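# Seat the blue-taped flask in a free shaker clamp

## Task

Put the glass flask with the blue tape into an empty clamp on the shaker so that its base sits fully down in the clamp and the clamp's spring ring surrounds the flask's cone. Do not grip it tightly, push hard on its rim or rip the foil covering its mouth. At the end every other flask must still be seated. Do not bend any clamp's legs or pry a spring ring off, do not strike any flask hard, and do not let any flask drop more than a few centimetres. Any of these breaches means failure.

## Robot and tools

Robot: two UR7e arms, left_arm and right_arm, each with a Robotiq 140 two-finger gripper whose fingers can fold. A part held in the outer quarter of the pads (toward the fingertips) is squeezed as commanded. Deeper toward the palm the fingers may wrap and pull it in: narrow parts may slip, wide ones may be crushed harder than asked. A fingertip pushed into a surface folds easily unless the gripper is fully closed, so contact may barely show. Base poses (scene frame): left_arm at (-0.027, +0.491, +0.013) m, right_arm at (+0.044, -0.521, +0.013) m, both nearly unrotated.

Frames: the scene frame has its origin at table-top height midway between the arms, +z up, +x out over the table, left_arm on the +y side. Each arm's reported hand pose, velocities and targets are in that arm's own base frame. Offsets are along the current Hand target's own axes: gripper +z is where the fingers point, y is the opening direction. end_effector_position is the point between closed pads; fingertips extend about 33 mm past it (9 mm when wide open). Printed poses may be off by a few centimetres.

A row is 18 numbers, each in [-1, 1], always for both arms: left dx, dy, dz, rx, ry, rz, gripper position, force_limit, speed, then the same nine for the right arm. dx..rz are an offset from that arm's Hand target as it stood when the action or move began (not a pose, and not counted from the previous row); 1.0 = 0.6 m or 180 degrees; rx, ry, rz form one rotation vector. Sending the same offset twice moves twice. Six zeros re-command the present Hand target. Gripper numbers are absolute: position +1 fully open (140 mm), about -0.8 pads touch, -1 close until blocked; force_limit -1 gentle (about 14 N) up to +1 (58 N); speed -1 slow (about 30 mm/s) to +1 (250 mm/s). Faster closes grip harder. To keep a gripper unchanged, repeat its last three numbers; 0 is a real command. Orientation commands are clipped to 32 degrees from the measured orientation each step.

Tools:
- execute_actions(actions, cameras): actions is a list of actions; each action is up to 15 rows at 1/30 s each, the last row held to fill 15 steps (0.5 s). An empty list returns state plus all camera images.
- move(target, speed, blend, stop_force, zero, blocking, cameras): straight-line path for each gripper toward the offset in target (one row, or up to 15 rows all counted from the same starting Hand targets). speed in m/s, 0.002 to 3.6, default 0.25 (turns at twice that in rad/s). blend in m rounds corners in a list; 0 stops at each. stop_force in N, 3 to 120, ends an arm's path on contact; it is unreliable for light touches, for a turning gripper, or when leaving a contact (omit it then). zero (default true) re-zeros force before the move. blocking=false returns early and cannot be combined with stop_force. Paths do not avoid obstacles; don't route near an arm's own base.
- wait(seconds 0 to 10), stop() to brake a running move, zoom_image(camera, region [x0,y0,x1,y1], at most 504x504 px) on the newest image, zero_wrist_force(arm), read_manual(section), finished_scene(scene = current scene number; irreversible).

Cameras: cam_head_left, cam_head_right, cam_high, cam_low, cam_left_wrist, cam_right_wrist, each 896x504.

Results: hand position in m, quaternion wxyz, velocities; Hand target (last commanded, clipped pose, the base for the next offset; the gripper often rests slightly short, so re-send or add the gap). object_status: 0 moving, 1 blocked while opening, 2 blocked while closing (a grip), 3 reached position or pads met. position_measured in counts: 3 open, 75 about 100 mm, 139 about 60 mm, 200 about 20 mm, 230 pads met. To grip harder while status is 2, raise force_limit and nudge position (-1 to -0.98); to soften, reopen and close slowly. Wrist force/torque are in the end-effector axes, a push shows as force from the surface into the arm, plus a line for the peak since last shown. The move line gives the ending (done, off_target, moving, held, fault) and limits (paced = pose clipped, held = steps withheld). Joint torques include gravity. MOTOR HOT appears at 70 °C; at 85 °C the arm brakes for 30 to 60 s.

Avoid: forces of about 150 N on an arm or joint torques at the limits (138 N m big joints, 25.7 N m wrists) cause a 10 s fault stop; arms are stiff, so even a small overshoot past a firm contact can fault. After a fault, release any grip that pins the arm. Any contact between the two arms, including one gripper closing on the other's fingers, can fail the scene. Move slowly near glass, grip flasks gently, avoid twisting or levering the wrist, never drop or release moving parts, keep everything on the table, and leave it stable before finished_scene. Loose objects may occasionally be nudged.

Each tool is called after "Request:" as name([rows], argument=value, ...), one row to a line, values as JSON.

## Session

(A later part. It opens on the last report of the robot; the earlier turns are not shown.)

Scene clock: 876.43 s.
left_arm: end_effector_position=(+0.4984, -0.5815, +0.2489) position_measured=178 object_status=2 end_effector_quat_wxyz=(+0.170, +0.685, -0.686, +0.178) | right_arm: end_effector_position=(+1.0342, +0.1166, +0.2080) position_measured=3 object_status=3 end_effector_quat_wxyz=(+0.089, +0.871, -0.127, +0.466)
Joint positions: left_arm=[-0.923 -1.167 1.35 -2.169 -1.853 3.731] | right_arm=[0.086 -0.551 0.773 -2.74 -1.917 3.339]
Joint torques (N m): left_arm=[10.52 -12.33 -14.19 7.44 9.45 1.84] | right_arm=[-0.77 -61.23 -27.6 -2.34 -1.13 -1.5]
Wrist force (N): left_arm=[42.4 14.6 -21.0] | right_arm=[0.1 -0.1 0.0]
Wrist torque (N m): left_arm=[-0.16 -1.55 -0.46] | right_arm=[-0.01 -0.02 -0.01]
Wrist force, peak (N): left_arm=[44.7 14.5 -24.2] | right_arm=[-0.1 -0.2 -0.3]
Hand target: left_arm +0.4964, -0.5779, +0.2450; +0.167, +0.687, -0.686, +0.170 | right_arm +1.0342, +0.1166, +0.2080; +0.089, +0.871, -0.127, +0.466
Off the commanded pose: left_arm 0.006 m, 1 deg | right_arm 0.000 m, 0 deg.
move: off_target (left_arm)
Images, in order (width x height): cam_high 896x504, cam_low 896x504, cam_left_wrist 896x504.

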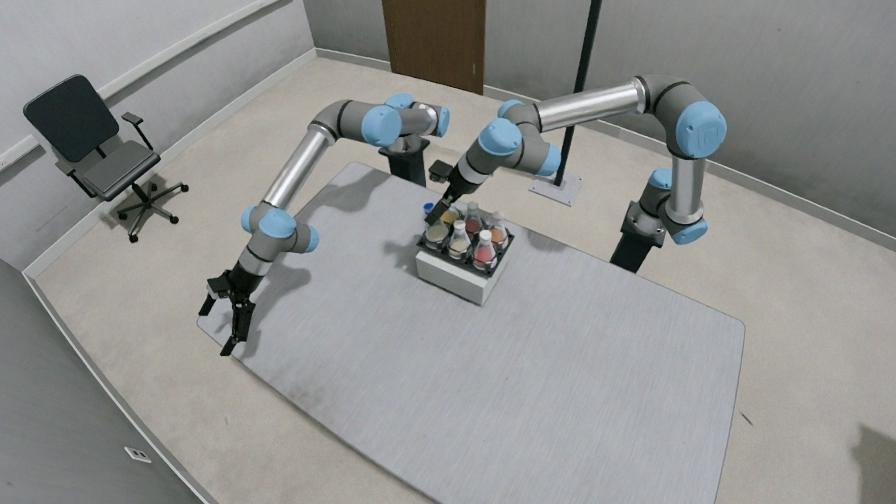

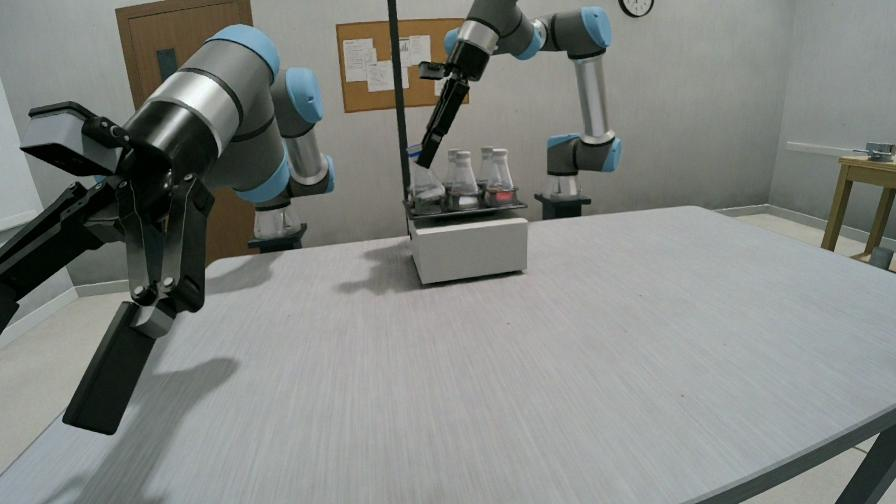

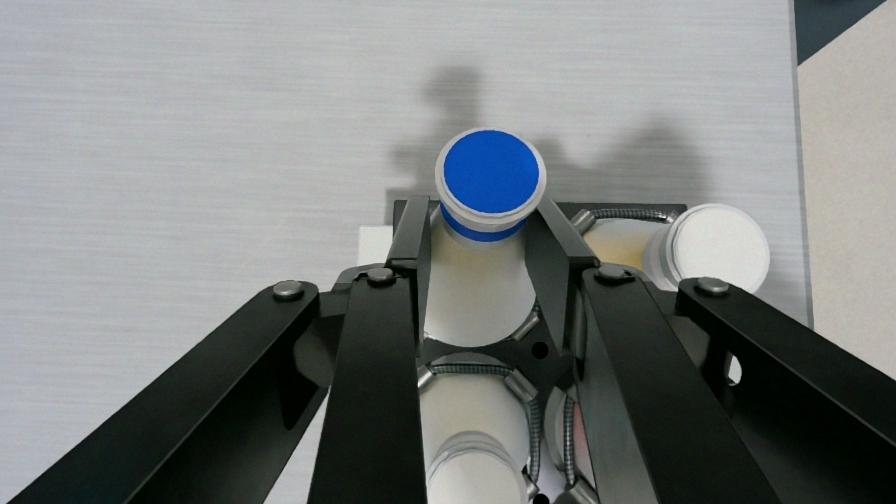

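Request:
move([
  [0.008,-0.001,-0.006,0,0,0,-1,-1,-1,0,0,0,0,0,0,1,-1,-1],
  [0.0221,-0.001,0.0012,0,0,0,-1,-1,-1,0,0,0,0,0,0,1,-1,-1],
], speed=0.03, cameras=["cam_low","cam_high","cam_left_wrist"])

Request:
zoom_image(camera="cam_low", region=[385, 110, 500, 225])

Request:
zoom_image(camera="cam_left_wrist", region=[330, 130, 620, 420])

Request:
zoom_image(camera="cam_high", region=[405, 195, 475, 265])

Scene clock: 900.27 s.
left_arm: end_effector_position=(+0.4970, -0.5900, +0.2503) position_measured=178 object_status=2 end_effector_quat_wxyz=(+0.167, +0.687, -0.686, +0.170) | right_arm: end_effector_position=(+1.0342, +0.1166, +0.2080) position_measured=3 object_status=3 end_effector_quat_wxyz=(+0.089, +0.871, -0.127, +0.466)
Joint positions: left_arm=[-0.934 -1.148 1.308 -2.131 -1.847 3.721] | right_arm=[0.086 -0.551 0.773 -2.74 -1.917 3.339]
Joint torques (N m): left_arm=[4.92 -55.52 -11.65 -3.97 -1.49 1.71] | right_arm=[-0.51 -61.6 -26.83 -2.24 -1.22 -1.48]
Wrist force (N): left_arm=[8.6 -2.2 -2.5] | right_arm=[0.0 0.1 0.1]
Wrist torque (N m): left_arm=[-0.22 -1.82 0.11] | right_arm=[0.01 -0.02 -0.01]
Wrist force, peak (N): left_arm=[43.3 11.8 -21.6] | right_arm=[0.0 -0.4 0.0]
Hand target: left_arm +0.4970, -0.5900, +0.2505; +0.167, +0.687, -0.686, +0.170 | right_arm +1.0342, +0.1166, +0.2080; +0.089, +0.871, -0.127, +0.466
Off the commanded pose: left_arm 0.000 m, 0 deg | right_arm 0.000 m, 0 deg.
move: done
Images, in order (width x height): cam_high 896x504, cam_low 896x504, cam_left_wrist 896x504.

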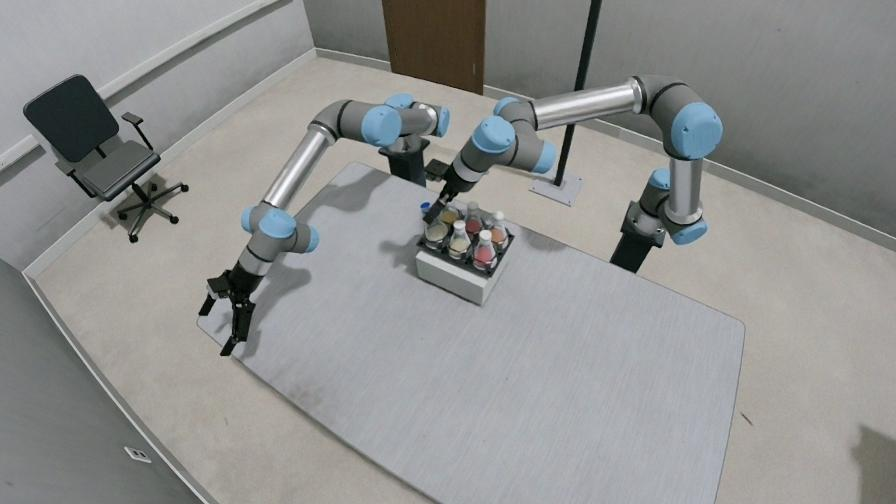

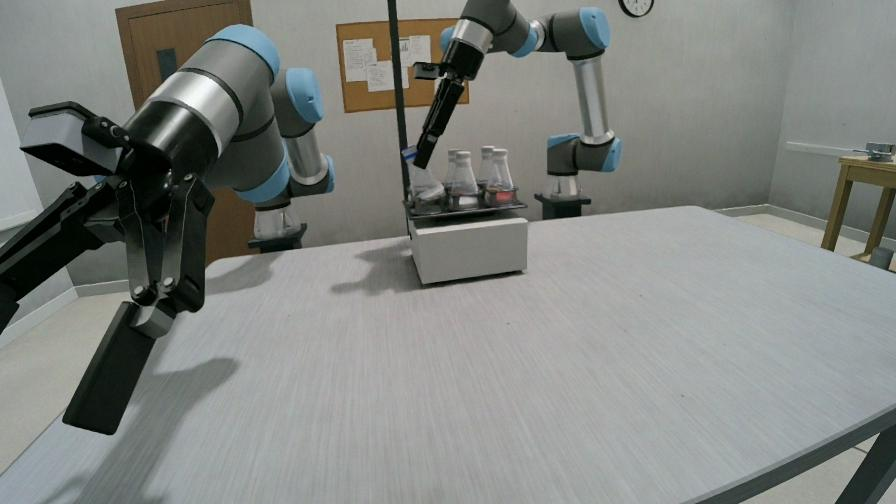

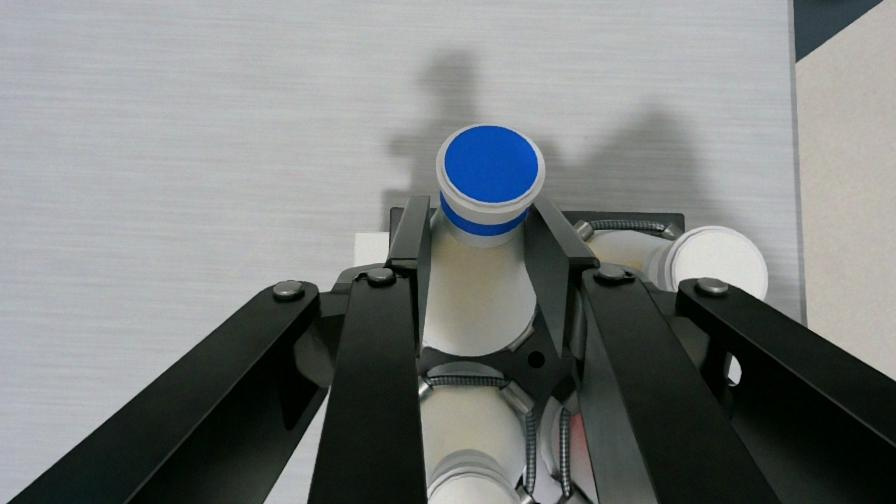

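Scaled by 4.383 from the camera's 896x504 image, which has a finer 1280x720 frame.

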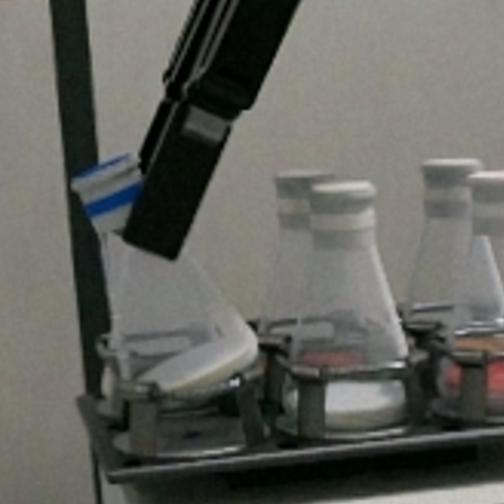

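Scaled by 1.738 from the camera's 896x504 image, which has a finer 1280x720 frame.

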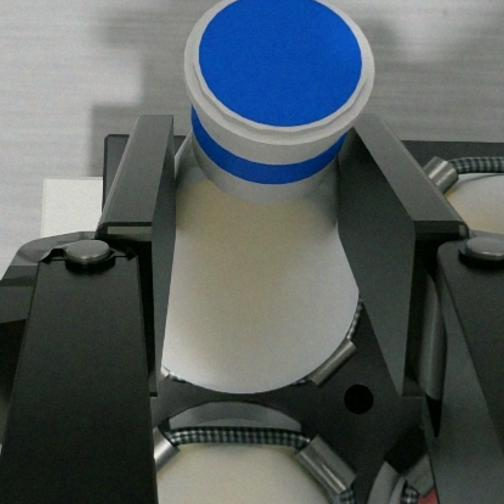

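Scaled by 7.200 from the camera's 896x504 image, which has a finer 1280x720 frame.

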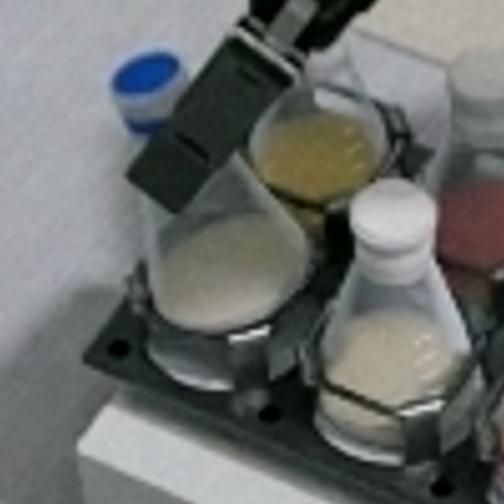

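Request:
move(target=[-0.0061,0,0.0118,0,0,0,-1,-1,-1,0,0,0,0,0,0,1,-1,-1], speed=0.015, stop_force=40, cameras=["cam_low","cam_high","cam_left_wrist"])

Request:
zoom_image(camera="cam_low", region=[385, 110, 500, 225])

Request:
zoom_image(camera="cam_left_wrist", region=[330, 130, 620, 420])

Request:
zoom_image(camera="cam_high", region=[405, 195, 475, 265])

Scene clock: 907.97 s.
left_arm: end_effector_position=(+0.4980, -0.5913, +0.2439) position_measured=178 object_status=2 end_effector_quat_wxyz=(+0.168, +0.686, -0.686, +0.173) | right_arm: end_effector_position=(+1.0342, +0.1166, +0.2080) position_measured=3 object_status=3 end_effector_quat_wxyz=(+0.089, +0.871, -0.127, +0.466)
Joint positions: left_arm=[-0.934 -1.145 1.324 -2.157 -1.847 3.721] | right_arm=[0.086 -0.551 0.773 -2.74 -1.917 3.339]
Joint torques (N m): left_arm=[11.25 -6.19 -13.68 7.06 8.69 -0.33] | right_arm=[0.17 -59.93 -27.09 -2.06 -1.2 -1.49]
Wrist force (N): left_arm=[41.1 6.8 -21.0] | right_arm=[0.1 0.0 0.1]
Wrist torque (N m): left_arm=[-0.43 -1.77 -0.14] | right_arm=[0.00 -0.01 -0.01]
Wrist force, peak (N): left_arm=[43.2 6.0 -21.9] | right_arm=[-0.1 -0.3 -0.1]
Hand target: left_arm +0.4970, -0.5900, +0.2425; +0.167, +0.687, -0.686, +0.170 | right_arm +1.0342, +0.1166, +0.2080; +0.089, +0.871, -0.127, +0.466
Off the commanded pose: left_arm 0.002 m, 0 deg | right_arm 0.000 m, 0 deg.
move: done
Images, in order (width x height): cam_high 896x504, cam_low 896x504, cam_left_wrist 896x504.

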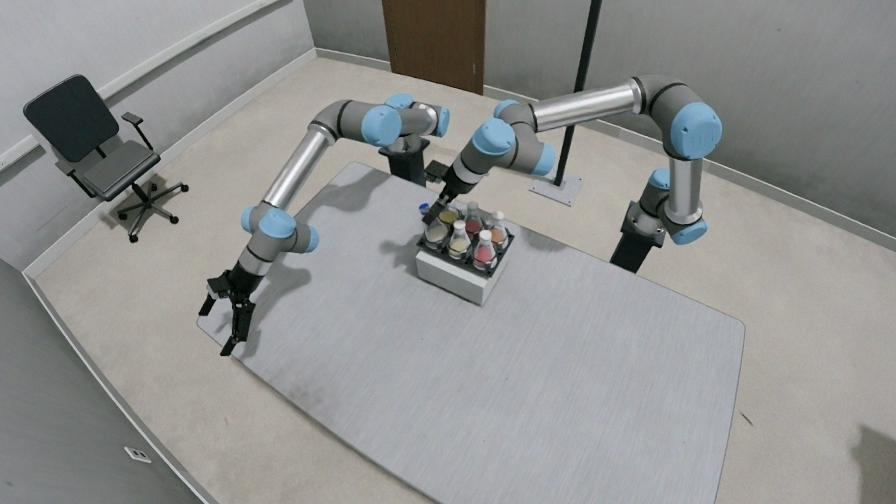

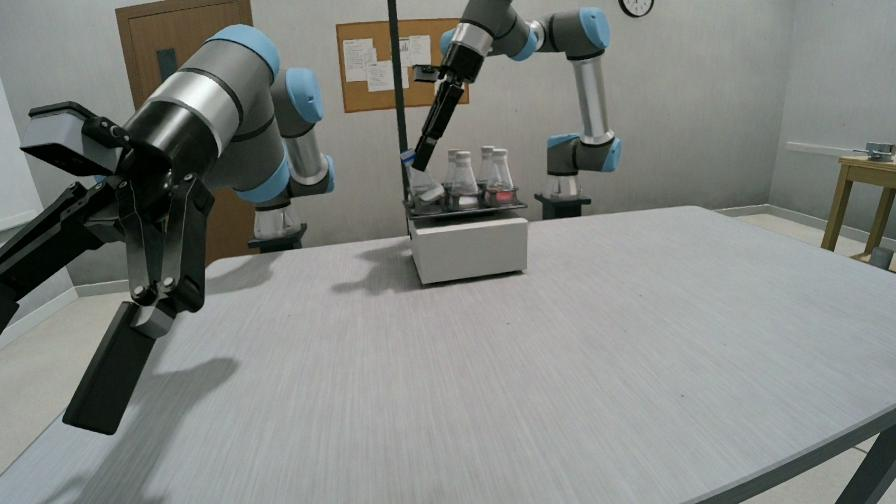

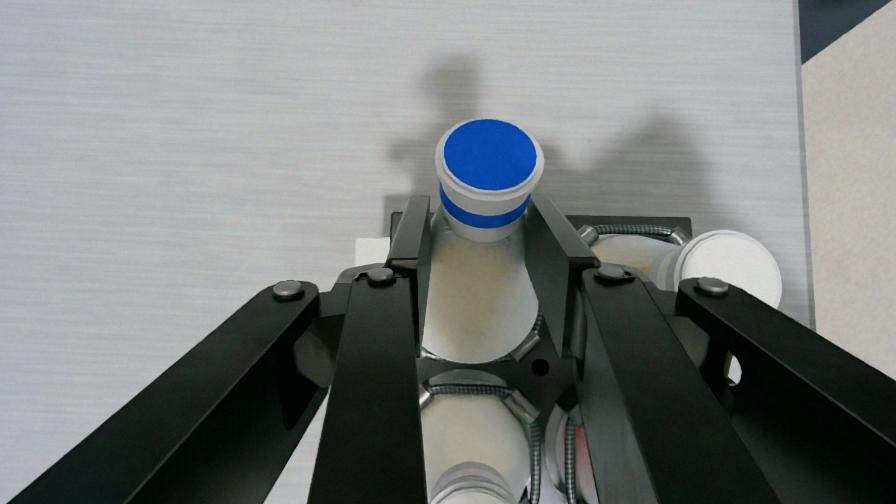

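Scaled by 4.383 from the camera's 896x504 image, which has a finer 1280x720 frame.

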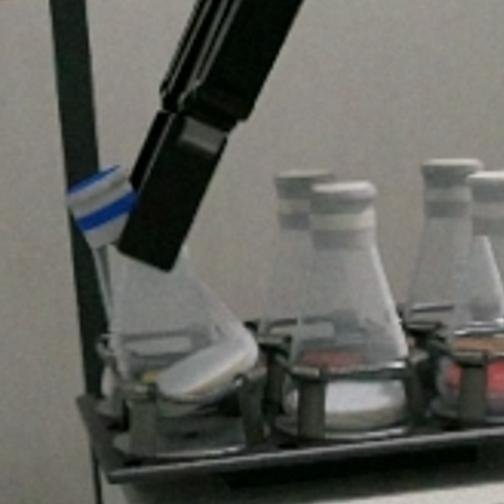

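Scaled by 1.738 from the camera's 896x504 image, which has a finer 1280x720 frame.

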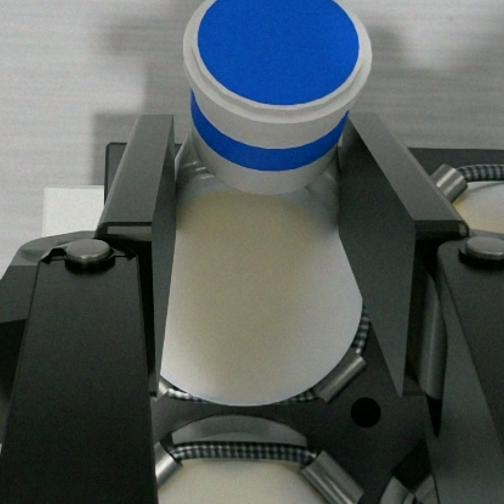

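Scaled by 7.200 from the camera's 896x504 image, which has a finer 1280x720 frame.

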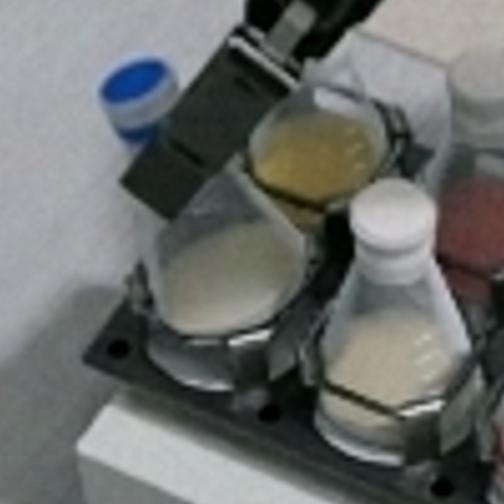

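Request:
move(target=[-0.0258,0.0015,-0.0153,0,0,0,-1,-1,-1,0,0,0,0,0,0,1,-1,-1], speed=0.03, cameras=["cam_low","cam_high","cam_left_wrist"])

Request:
zoom_image(camera="cam_low", region=[385, 110, 500, 225])

Request:
zoom_image(camera="cam_left_wrist", region=[330, 130, 620, 420])

Request:
zoom_image(camera="cam_high", region=[405, 195, 475, 265])

Scene clock: 922.60 s.
left_arm: end_effector_position=(+0.4986, -0.5773, +0.2493) position_measured=178 object_status=2 end_effector_quat_wxyz=(+0.171, +0.684, -0.686, +0.182) | right_arm: end_effector_position=(+1.0342, +0.1166, +0.2080) position_measured=3 object_status=3 end_effector_quat_wxyz=(+0.089, +0.871, -0.127, +0.466)
Joint positions: left_arm=[-0.918 -1.177 1.367 -2.182 -1.858 3.736] | right_arm=[0.086 -0.551 0.773 -2.74 -1.917 3.339]
Joint torques (N m): left_arm=[9.59 2.29 -7.79 6.8 9.33 -0.77] | right_arm=[-0.42 -61.83 -27.03 -2.13 -1.22 -1.42]
Wrist force (N): left_arm=[47.8 10.9 -25.6] | right_arm=[-0.1 0.0 0.1]
Wrist torque (N m): left_arm=[-0.83 -1.44 -0.39] | right_arm=[-0.01 0.02 -0.01]
Wrist force, peak (N): left_arm=[49.3 10.7 -25.3] | right_arm=[0.2 0.0 0.2]
Hand target: left_arm +0.4961, -0.5720, +0.2435; +0.167, +0.687, -0.686, +0.170 | right_arm +1.0342, +0.1166, +0.2080; +0.089, +0.871, -0.127, +0.466
Off the commanded pose: left_arm 0.008 m, 1 deg | right_arm 0.000 m, 0 deg.
move: off_target (left_arm)
Images, in order (width x height): cam_high 896x504, cam_low 896x504, cam_left_wrist 896x504.

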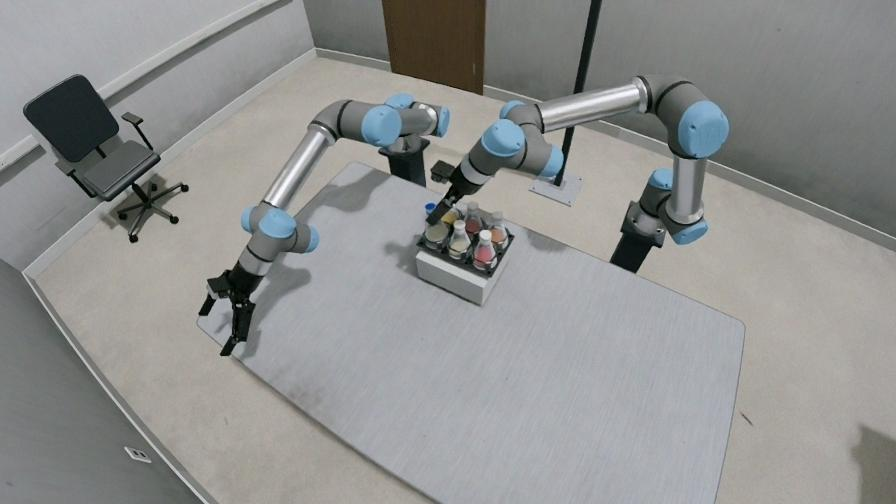

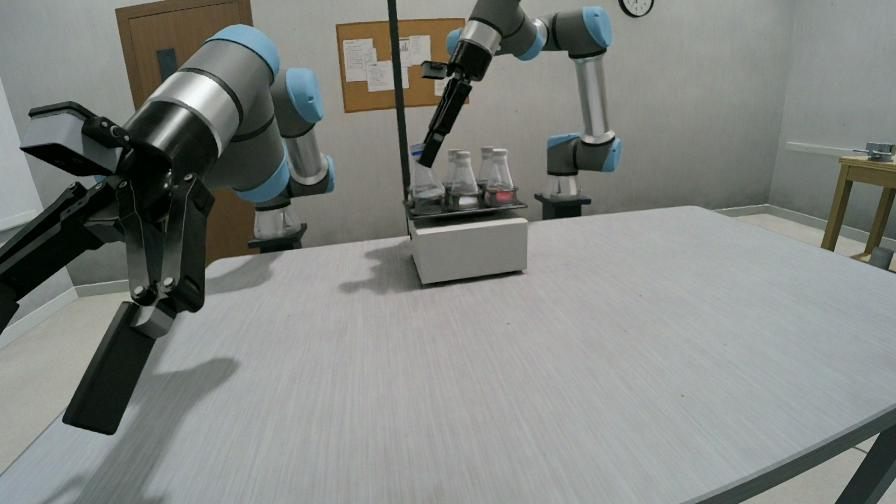

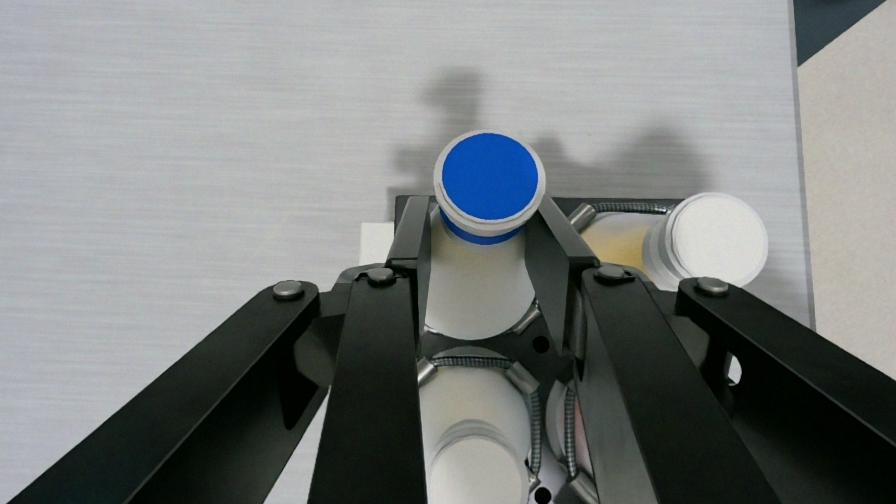

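Scaled by 4.383 from the camera's 896x504 image, which has a finer 1280x720 frame.

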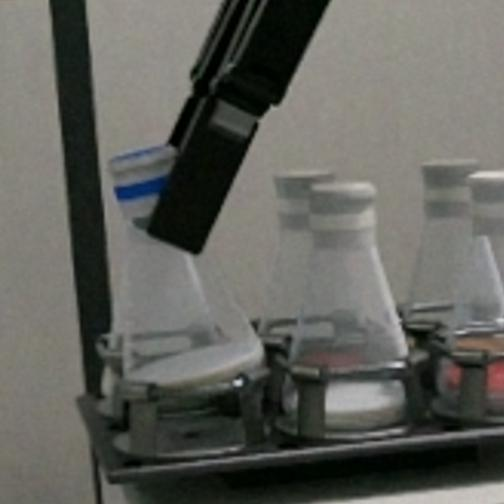

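Scaled by 1.738 from the camera's 896x504 image, which has a finer 1280x720 frame.

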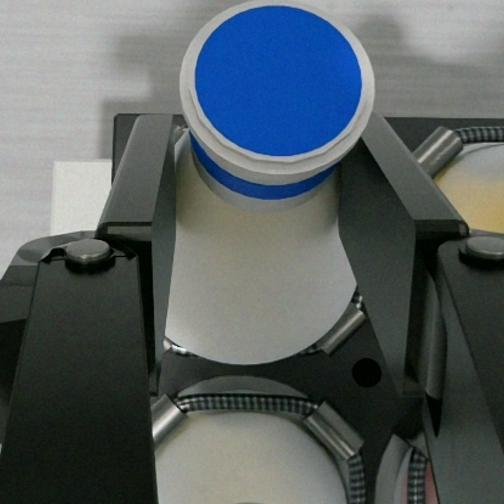

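Scaled by 7.200 from the camera's 896x504 image, which has a finer 1280x720 frame.

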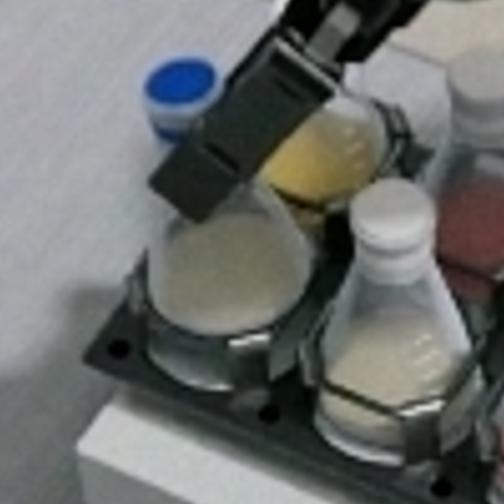

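Request:
move(target=[0.0237,-0.0017,-0.0048,0,-0.0833,0,-1,-1,-1,0,0,0,0,0,0,1,-1,-1], speed=0.04, cameras=["cam_low","cam_left_wrist"])

Request:
zoom_image(camera="cam_low", region=[385, 110, 500, 225])

Request:
zoom_image(camera="cam_left_wrist", region=[330, 130, 620, 420])

Scene clock: 971.93 s.
left_arm: end_effector_position=(+0.4978, -0.5844, +0.2532) position_measured=178 object_status=2 end_effector_quat_wxyz=(+0.077, +0.703, -0.702, +0.081) | right_arm: end_effector_position=(+1.0342, +0.1166, +0.2080) position_measured=3 object_status=3 end_effector_quat_wxyz=(+0.089, +0.871, -0.127, +0.466)
Joint positions: left_arm=[-0.992 -1.046 1.028 -1.743 -1.687 3.708] | right_arm=[0.086 -0.551 0.773 -2.74 -1.917 3.339]
Joint torques (N m): left_arm=[14.42 -35.68 6.91 6.73 1.95 -0.79] | right_arm=[0.39 -59.91 -27.58 -2.12 -1.12 -1.55]
Wrist force (N): left_arm=[35.1 -2.4 -25.6] | right_arm=[0.0 0.1 0.1]
Wrist torque (N m): left_arm=[-0.02 -1.55 0.44] | right_arm=[0.01 -0.02 -0.01]
Wrist force, peak (N): left_arm=[47.6 10.6 -27.5] | right_arm=[0.2 -0.3 -0.1]
Hand target: left_arm +0.4971, -0.5833, +0.2526; +0.077, +0.703, -0.702, +0.079 | right_arm +1.0342, +0.1166, +0.2080; +0.089, +0.871, -0.127, +0.466
Off the commanded pose: left_arm 0.001 m, 0 deg | right_arm 0.000 m, 0 deg.
move: done
Images, in order (width x height): cam_low 896x504, cam_left_wrist 896x504.

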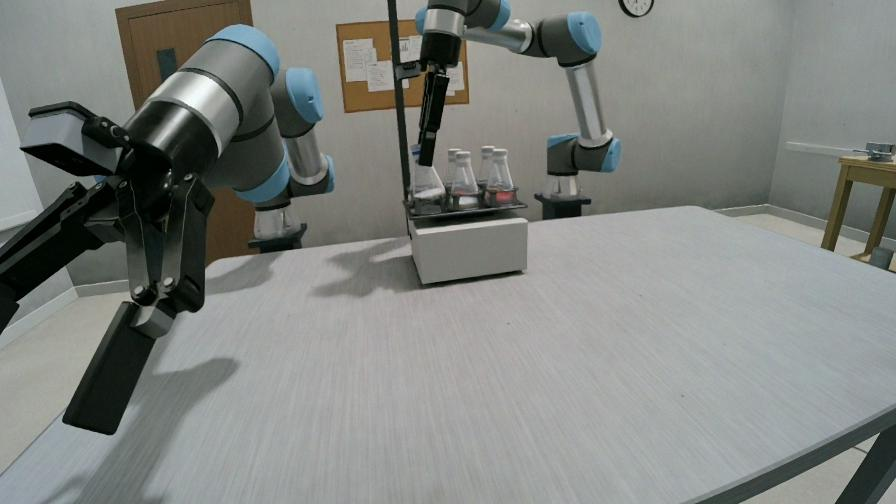

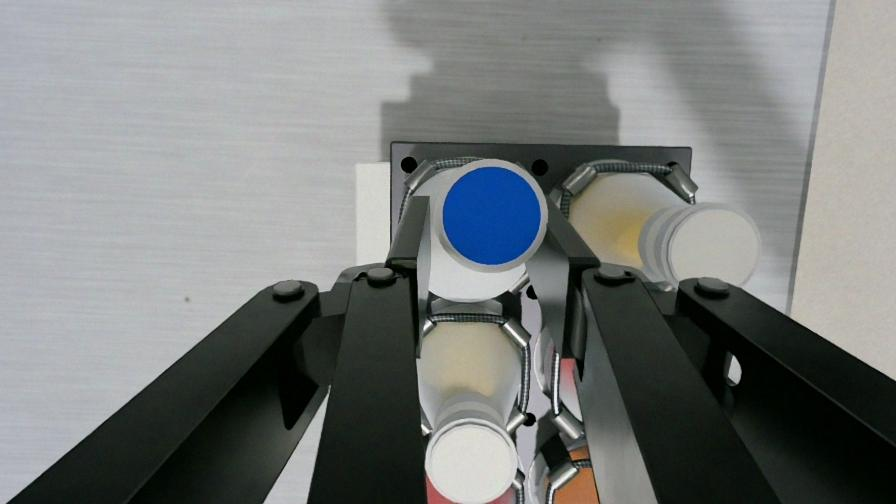

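Scaled by 4.383 from the camera's 896x504 image, which has a finer 1280x720 frame.

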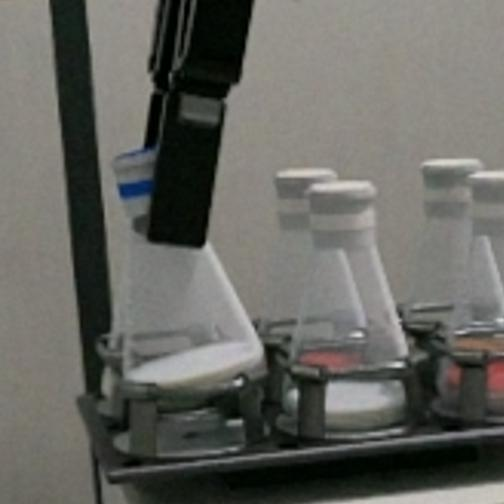

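Scaled by 1.738 from the camera's 896x504 image, which has a finer 1280x720 frame.

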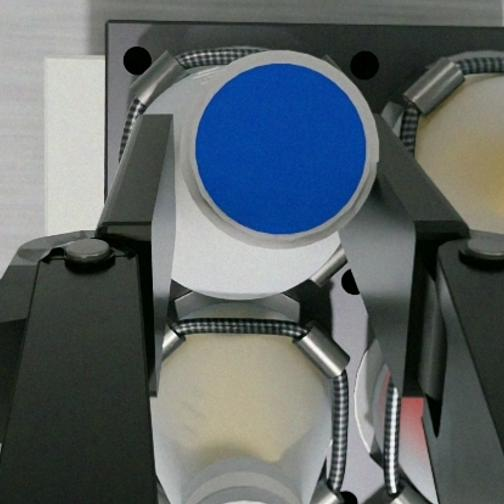

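Request:
move(target=[-0.0028,0,0.0130,0,0,0,-1,-1,-1,0,0,0,0,0,0,1,-1,-1], speed=0.015, stop_force=60, cameras=["cam_low","cam_left_wrist"])

Request:
zoom_image(camera="cam_low", region=[385, 110, 500, 225])

Request:
zoom_image(camera="cam_left_wrist", region=[330, 130, 620, 420])

Scene clock: 985.80 s.
left_arm: end_effector_position=(+0.4994, -0.5900, +0.2487) position_measured=178 object_status=2 end_effector_quat_wxyz=(+0.082, +0.702, -0.702, +0.090) | right_arm: end_effector_position=(+1.0342, +0.1166, +0.2080) position_measured=3 object_status=3 end_effector_quat_wxyz=(+0.089, +0.871, -0.127, +0.466)
Joint positions: left_arm=[-0.992 -1.047 1.049 -1.784 -1.693 3.708] | right_arm=[0.086 -0.551 0.773 -2.74 -1.917 3.339]
Joint torques (N m): left_arm=[24.66 -0.86 -7.1 7.14 9.5 2.46] | right_arm=[-0.6 -60.89 -27.79 -1.77 -1.23 -1.61]
Wrist force (N): left_arm=[43.1 19.8 -37.1] | right_arm=[0.0 0.0 -0.1]
Wrist torque (N m): left_arm=[-0.98 -1.82 -0.32] | right_arm=[-0.01 -0.01 -0.01]
Wrist force, peak (N): left_arm=[43.2 18.0 -42.6] | right_arm=[-0.3 -0.1 0.0]
Hand target: left_arm +0.4971, -0.5834, +0.2446; +0.077, +0.703, -0.702, +0.079 | right_arm +1.0342, +0.1166, +0.2080; +0.089, +0.871, -0.127, +0.466
Off the commanded pose: left_arm 0.008 m, 1 deg | right_arm 0.000 m, 0 deg.
move: off_target (left_arm)
Images, in order (width x height): cam_low 896x504, cam_left_wrist 896x504.

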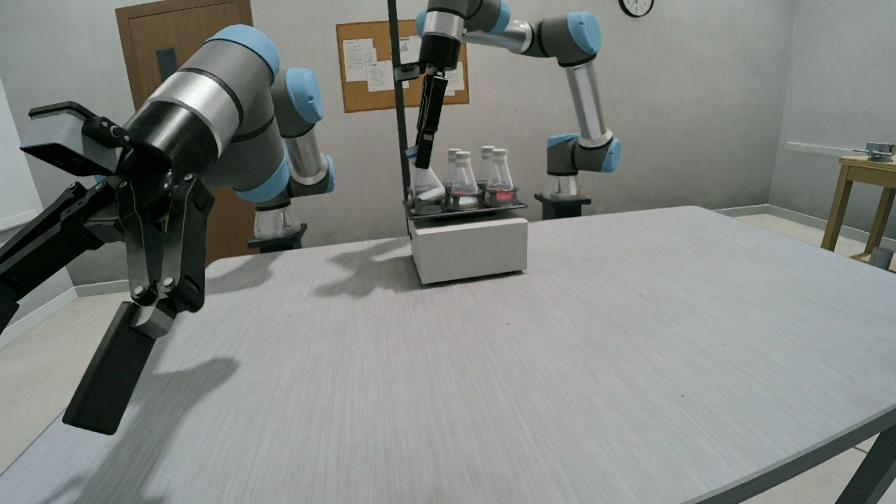

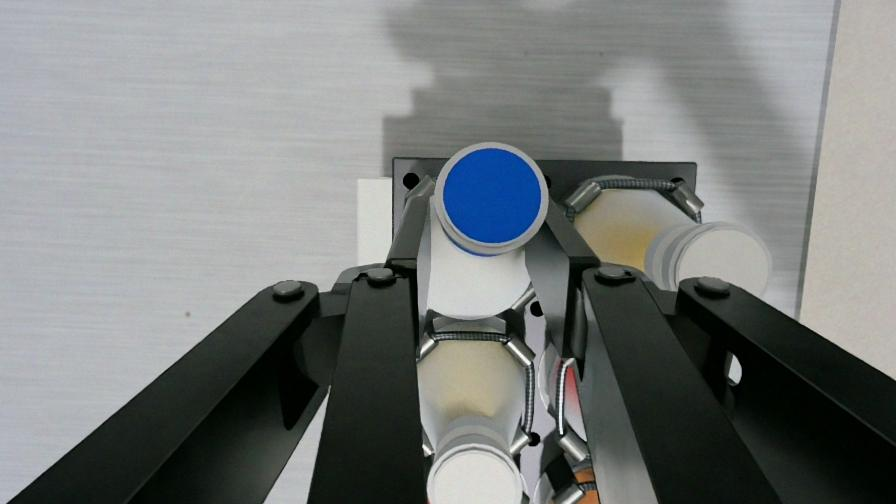

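Scaled by 4.383 from the camera's 896x504 image, which has a finer 1280x720 frame.

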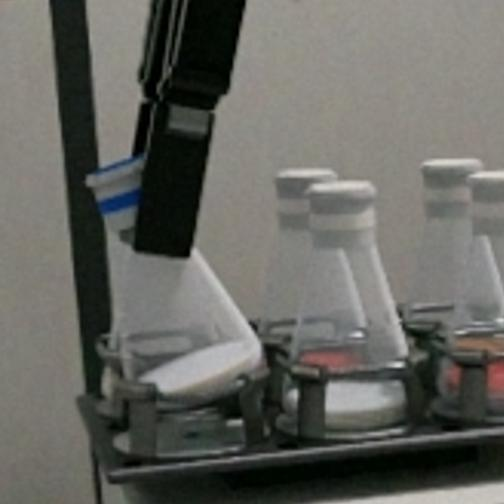

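Scaled by 1.738 from the camera's 896x504 image, which has a finer 1280x720 frame.

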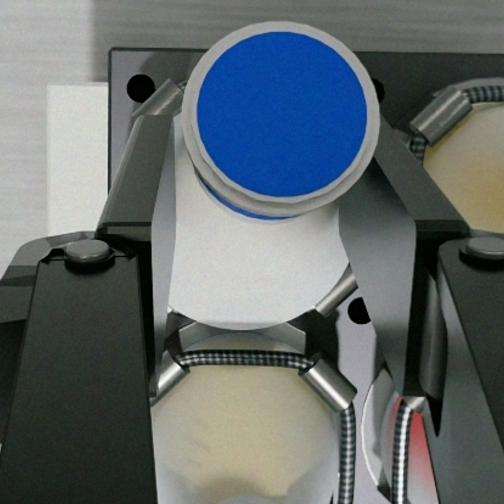

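Request:
move([
  [0.0175,0,-0.0815,0,0,0,-1,-1,-1,0,0,0,0,0,0,1,-1,-1],
  [-0.0711,0,-0.0927,0,0.25,0,-1,-1,-1,0,0,0,0,0,0,1,-1,-1],
], speed=0.12, cameras=["cam_low","cam_high","cam_left_wrist"])

Request:
zoom_image(camera="cam_low", region=[385, 110, 500, 225])

Request:
zoom_image(camera="cam_high", region=[405, 175, 495, 265])

Scene clock: 1057.23 s.
left_arm: end_effector_position=(+0.4969, -0.5295, +0.2894) position_measured=178 object_status=2 end_effector_quat_wxyz=(+0.339, +0.620, -0.619, +0.342) | right_arm: end_effector_position=(+1.0342, +0.1166, +0.2080) position_measured=3 object_status=3 end_effector_quat_wxyz=(+0.089, +0.871, -0.127, +0.466)
Joint positions: left_arm=[-0.733 -1.256 1.741 -2.87 -2.246 3.679] | right_arm=[0.086 -0.551 0.773 -2.74 -1.917 3.339]
Joint torques (N m): left_arm=[-6.16 -51.42 -32.64 -4.92 -0.87 2.35] | right_arm=[-0.18 -60.58 -27.59 -1.83 -1.3 -2.14]
Wrist force (N): left_arm=[6.0 -1.8 0.5] | right_arm=[-0.1 0.1 0.0]
Wrist torque (N m): left_arm=[-0.58 -1.50 0.01] | right_arm=[0.01 0.00 -0.01]
Wrist force, peak (N): left_arm=[42.9 19.6 -38.3] | right_arm=[-0.3 0.2 -0.1]
Hand target: left_arm +0.4969, -0.5296, +0.2896; +0.339, +0.620, -0.619, +0.342 | right_arm +1.0342, +0.1166, +0.2080; +0.089, +0.871, -0.127, +0.466
Off the commanded pose: left_arm 0.000 m, 0 deg | right_arm 0.000 m, 0 deg.
move: done
Images, in order (width x height): cam_high 896x504, cam_low 896x504, cam_left_wrist 896x504.

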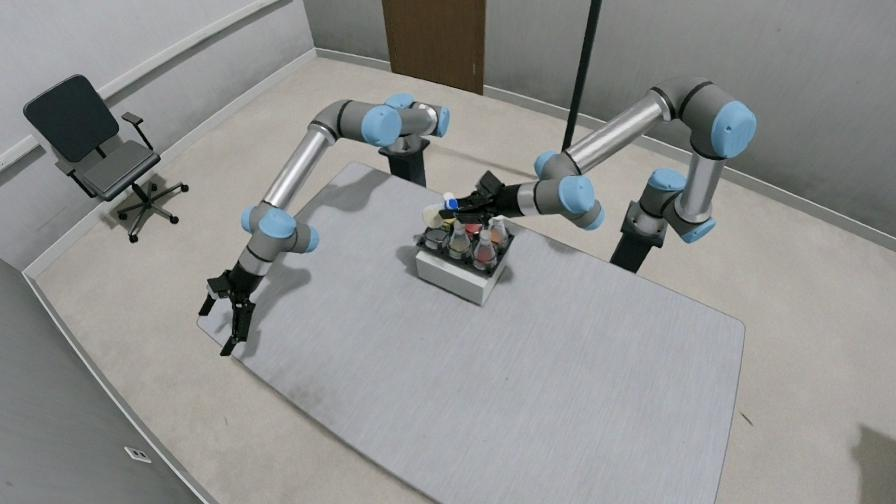

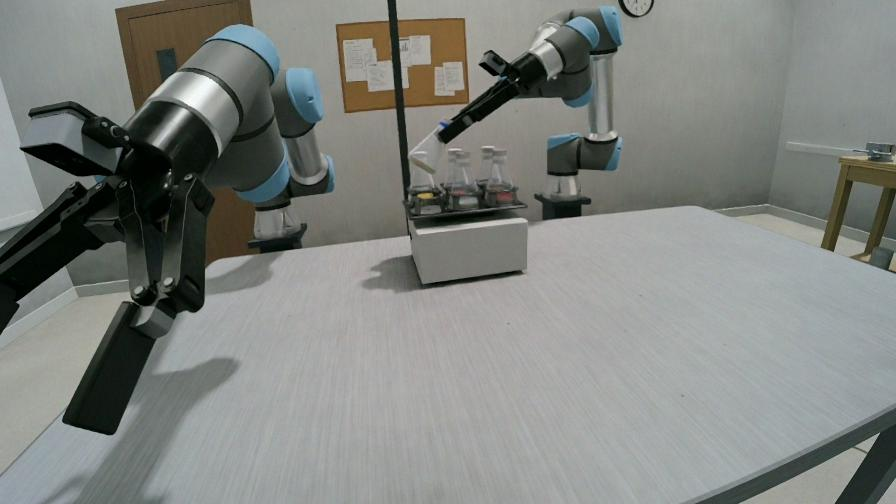

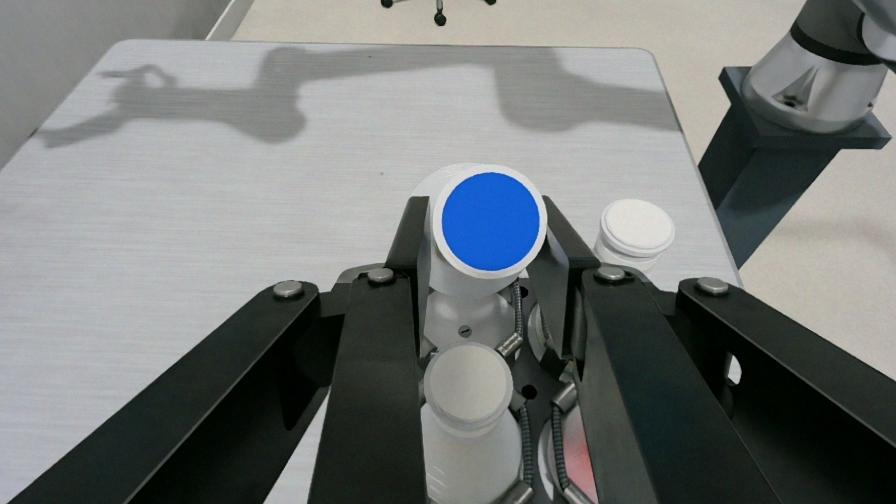

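Scaled by 4.383 from the camera's 896x504 image, which has a finer 1280x720 frame.

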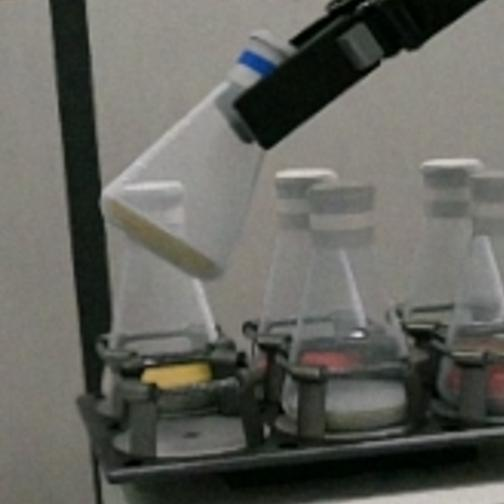

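Scaled by 5.600 from the camera's 896x504 image, which has a finer 1280x720 frame.

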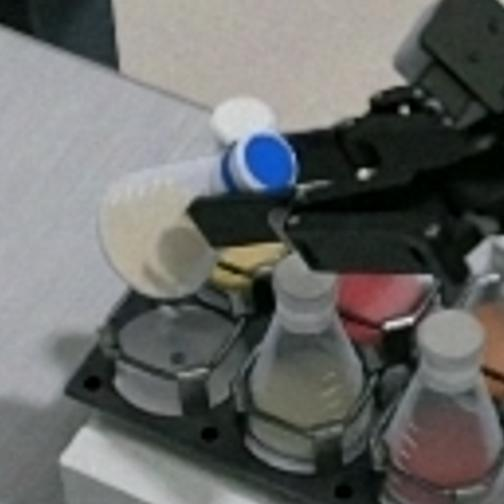

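Request:
move(target=[-0.0021,0,0.0122,0,-0.0694,0,-1,-1,-1,0,0,0,0,0,0,1,-1,-1], speed=0.08, cameras=["cam_low","cam_high"])

Request:
zoom_image(camera="cam_low", region=[385, 110, 500, 225])

Request:
zoom_image(camera="cam_high", region=[390, 190, 490, 275])

Scene clock: 1112.30 s.
left_arm: end_effector_position=(+0.4969, -0.5351, +0.2848) position_measured=178 object_status=2 end_effector_quat_wxyz=(+0.270, +0.653, -0.653, +0.273) | right_arm: end_effector_position=(+1.0342, +0.1166, +0.2080) position_measured=3 object_status=3 end_effector_quat_wxyz=(+0.089, +0.871, -0.127, +0.466)
Joint positions: left_arm=[-0.795 -1.287 1.61 -2.518 -2.087 3.747] | right_arm=[0.086 -0.551 0.773 -2.74 -1.917 3.339]
Joint torques (N m): left_arm=[5.61 -27.65 -14.75 -5.29 -2.54 -1.99] | right_arm=[-0.89 -60.77 -26.77 -1.9 -1.47 -1.96]
Wrist force (N): left_arm=[6.1 -1.7 0.2] | right_arm=[0.0 0.0 0.0]
Wrist torque (N m): left_arm=[-0.54 -1.57 -0.07] | right_arm=[-0.01 -0.01 -0.01]
Wrist force, peak (N): left_arm=[6.9 -1.7 0.2] | right_arm=[0.2 -0.2 0.1]
Hand target: left_arm +0.4969, -0.5351, +0.2846; +0.270, +0.653, -0.653, +0.273 | right_arm +1.0342, +0.1166, +0.2080; +0.089, +0.871, -0.127, +0.466
Off the commanded pose: left_arm 0.000 m, 0 deg | right_arm 0.000 m, 0 deg.
move: done
Images, in order (width x height): cam_high 896x504, cam_low 896x504.

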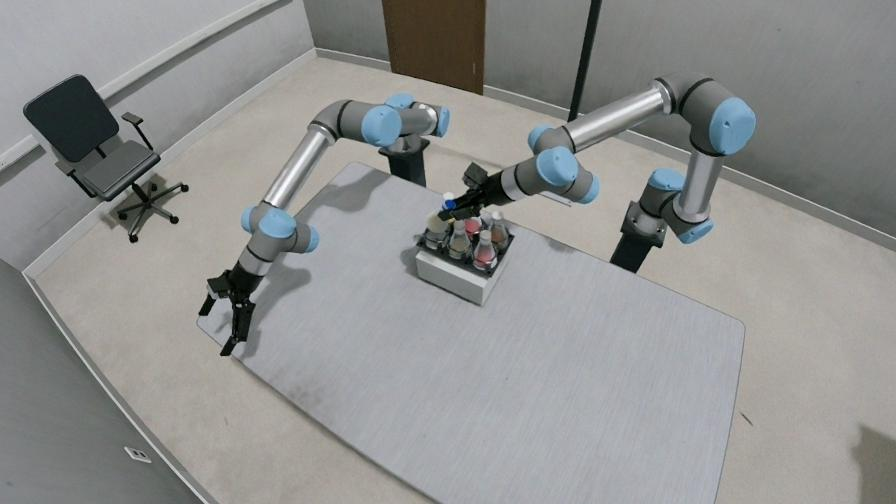

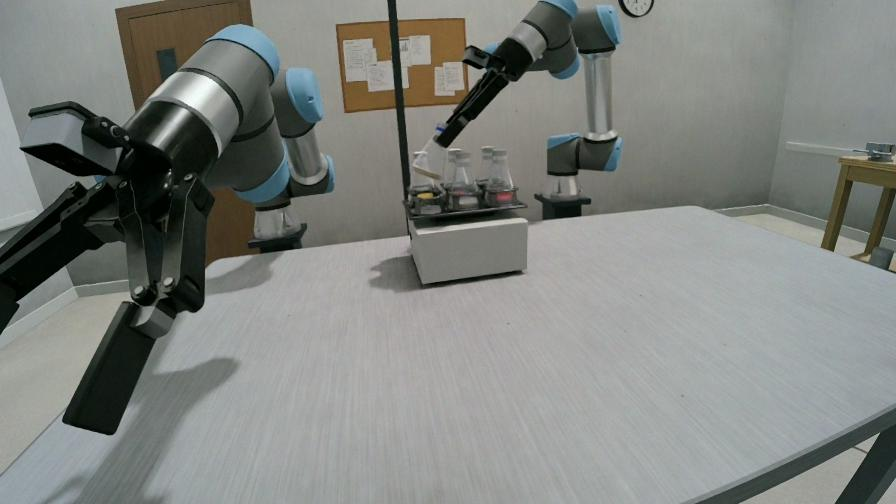

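Scaled by 4.383 from the camera's 896x504 image, which has a finer 1280x720 frame.

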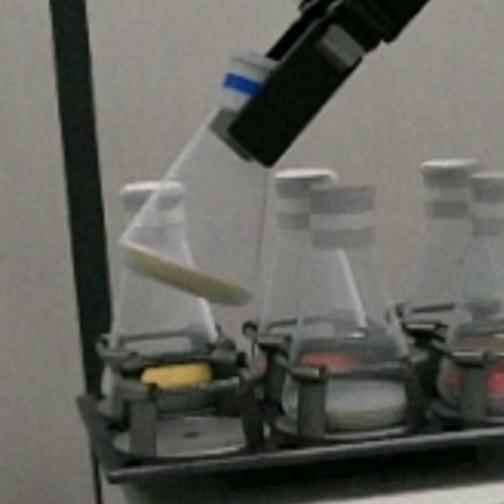

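Scaled by 5.040 from the camera's 896x504 image, which has a finer 1280x720 frame.

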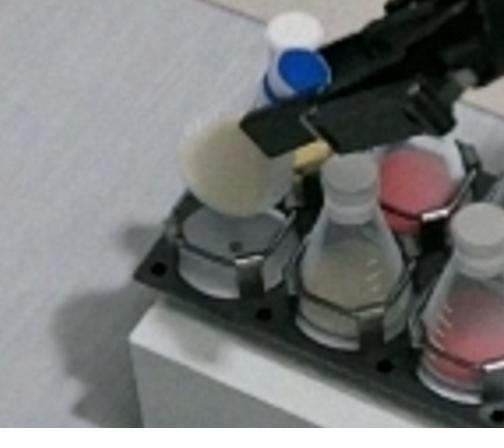

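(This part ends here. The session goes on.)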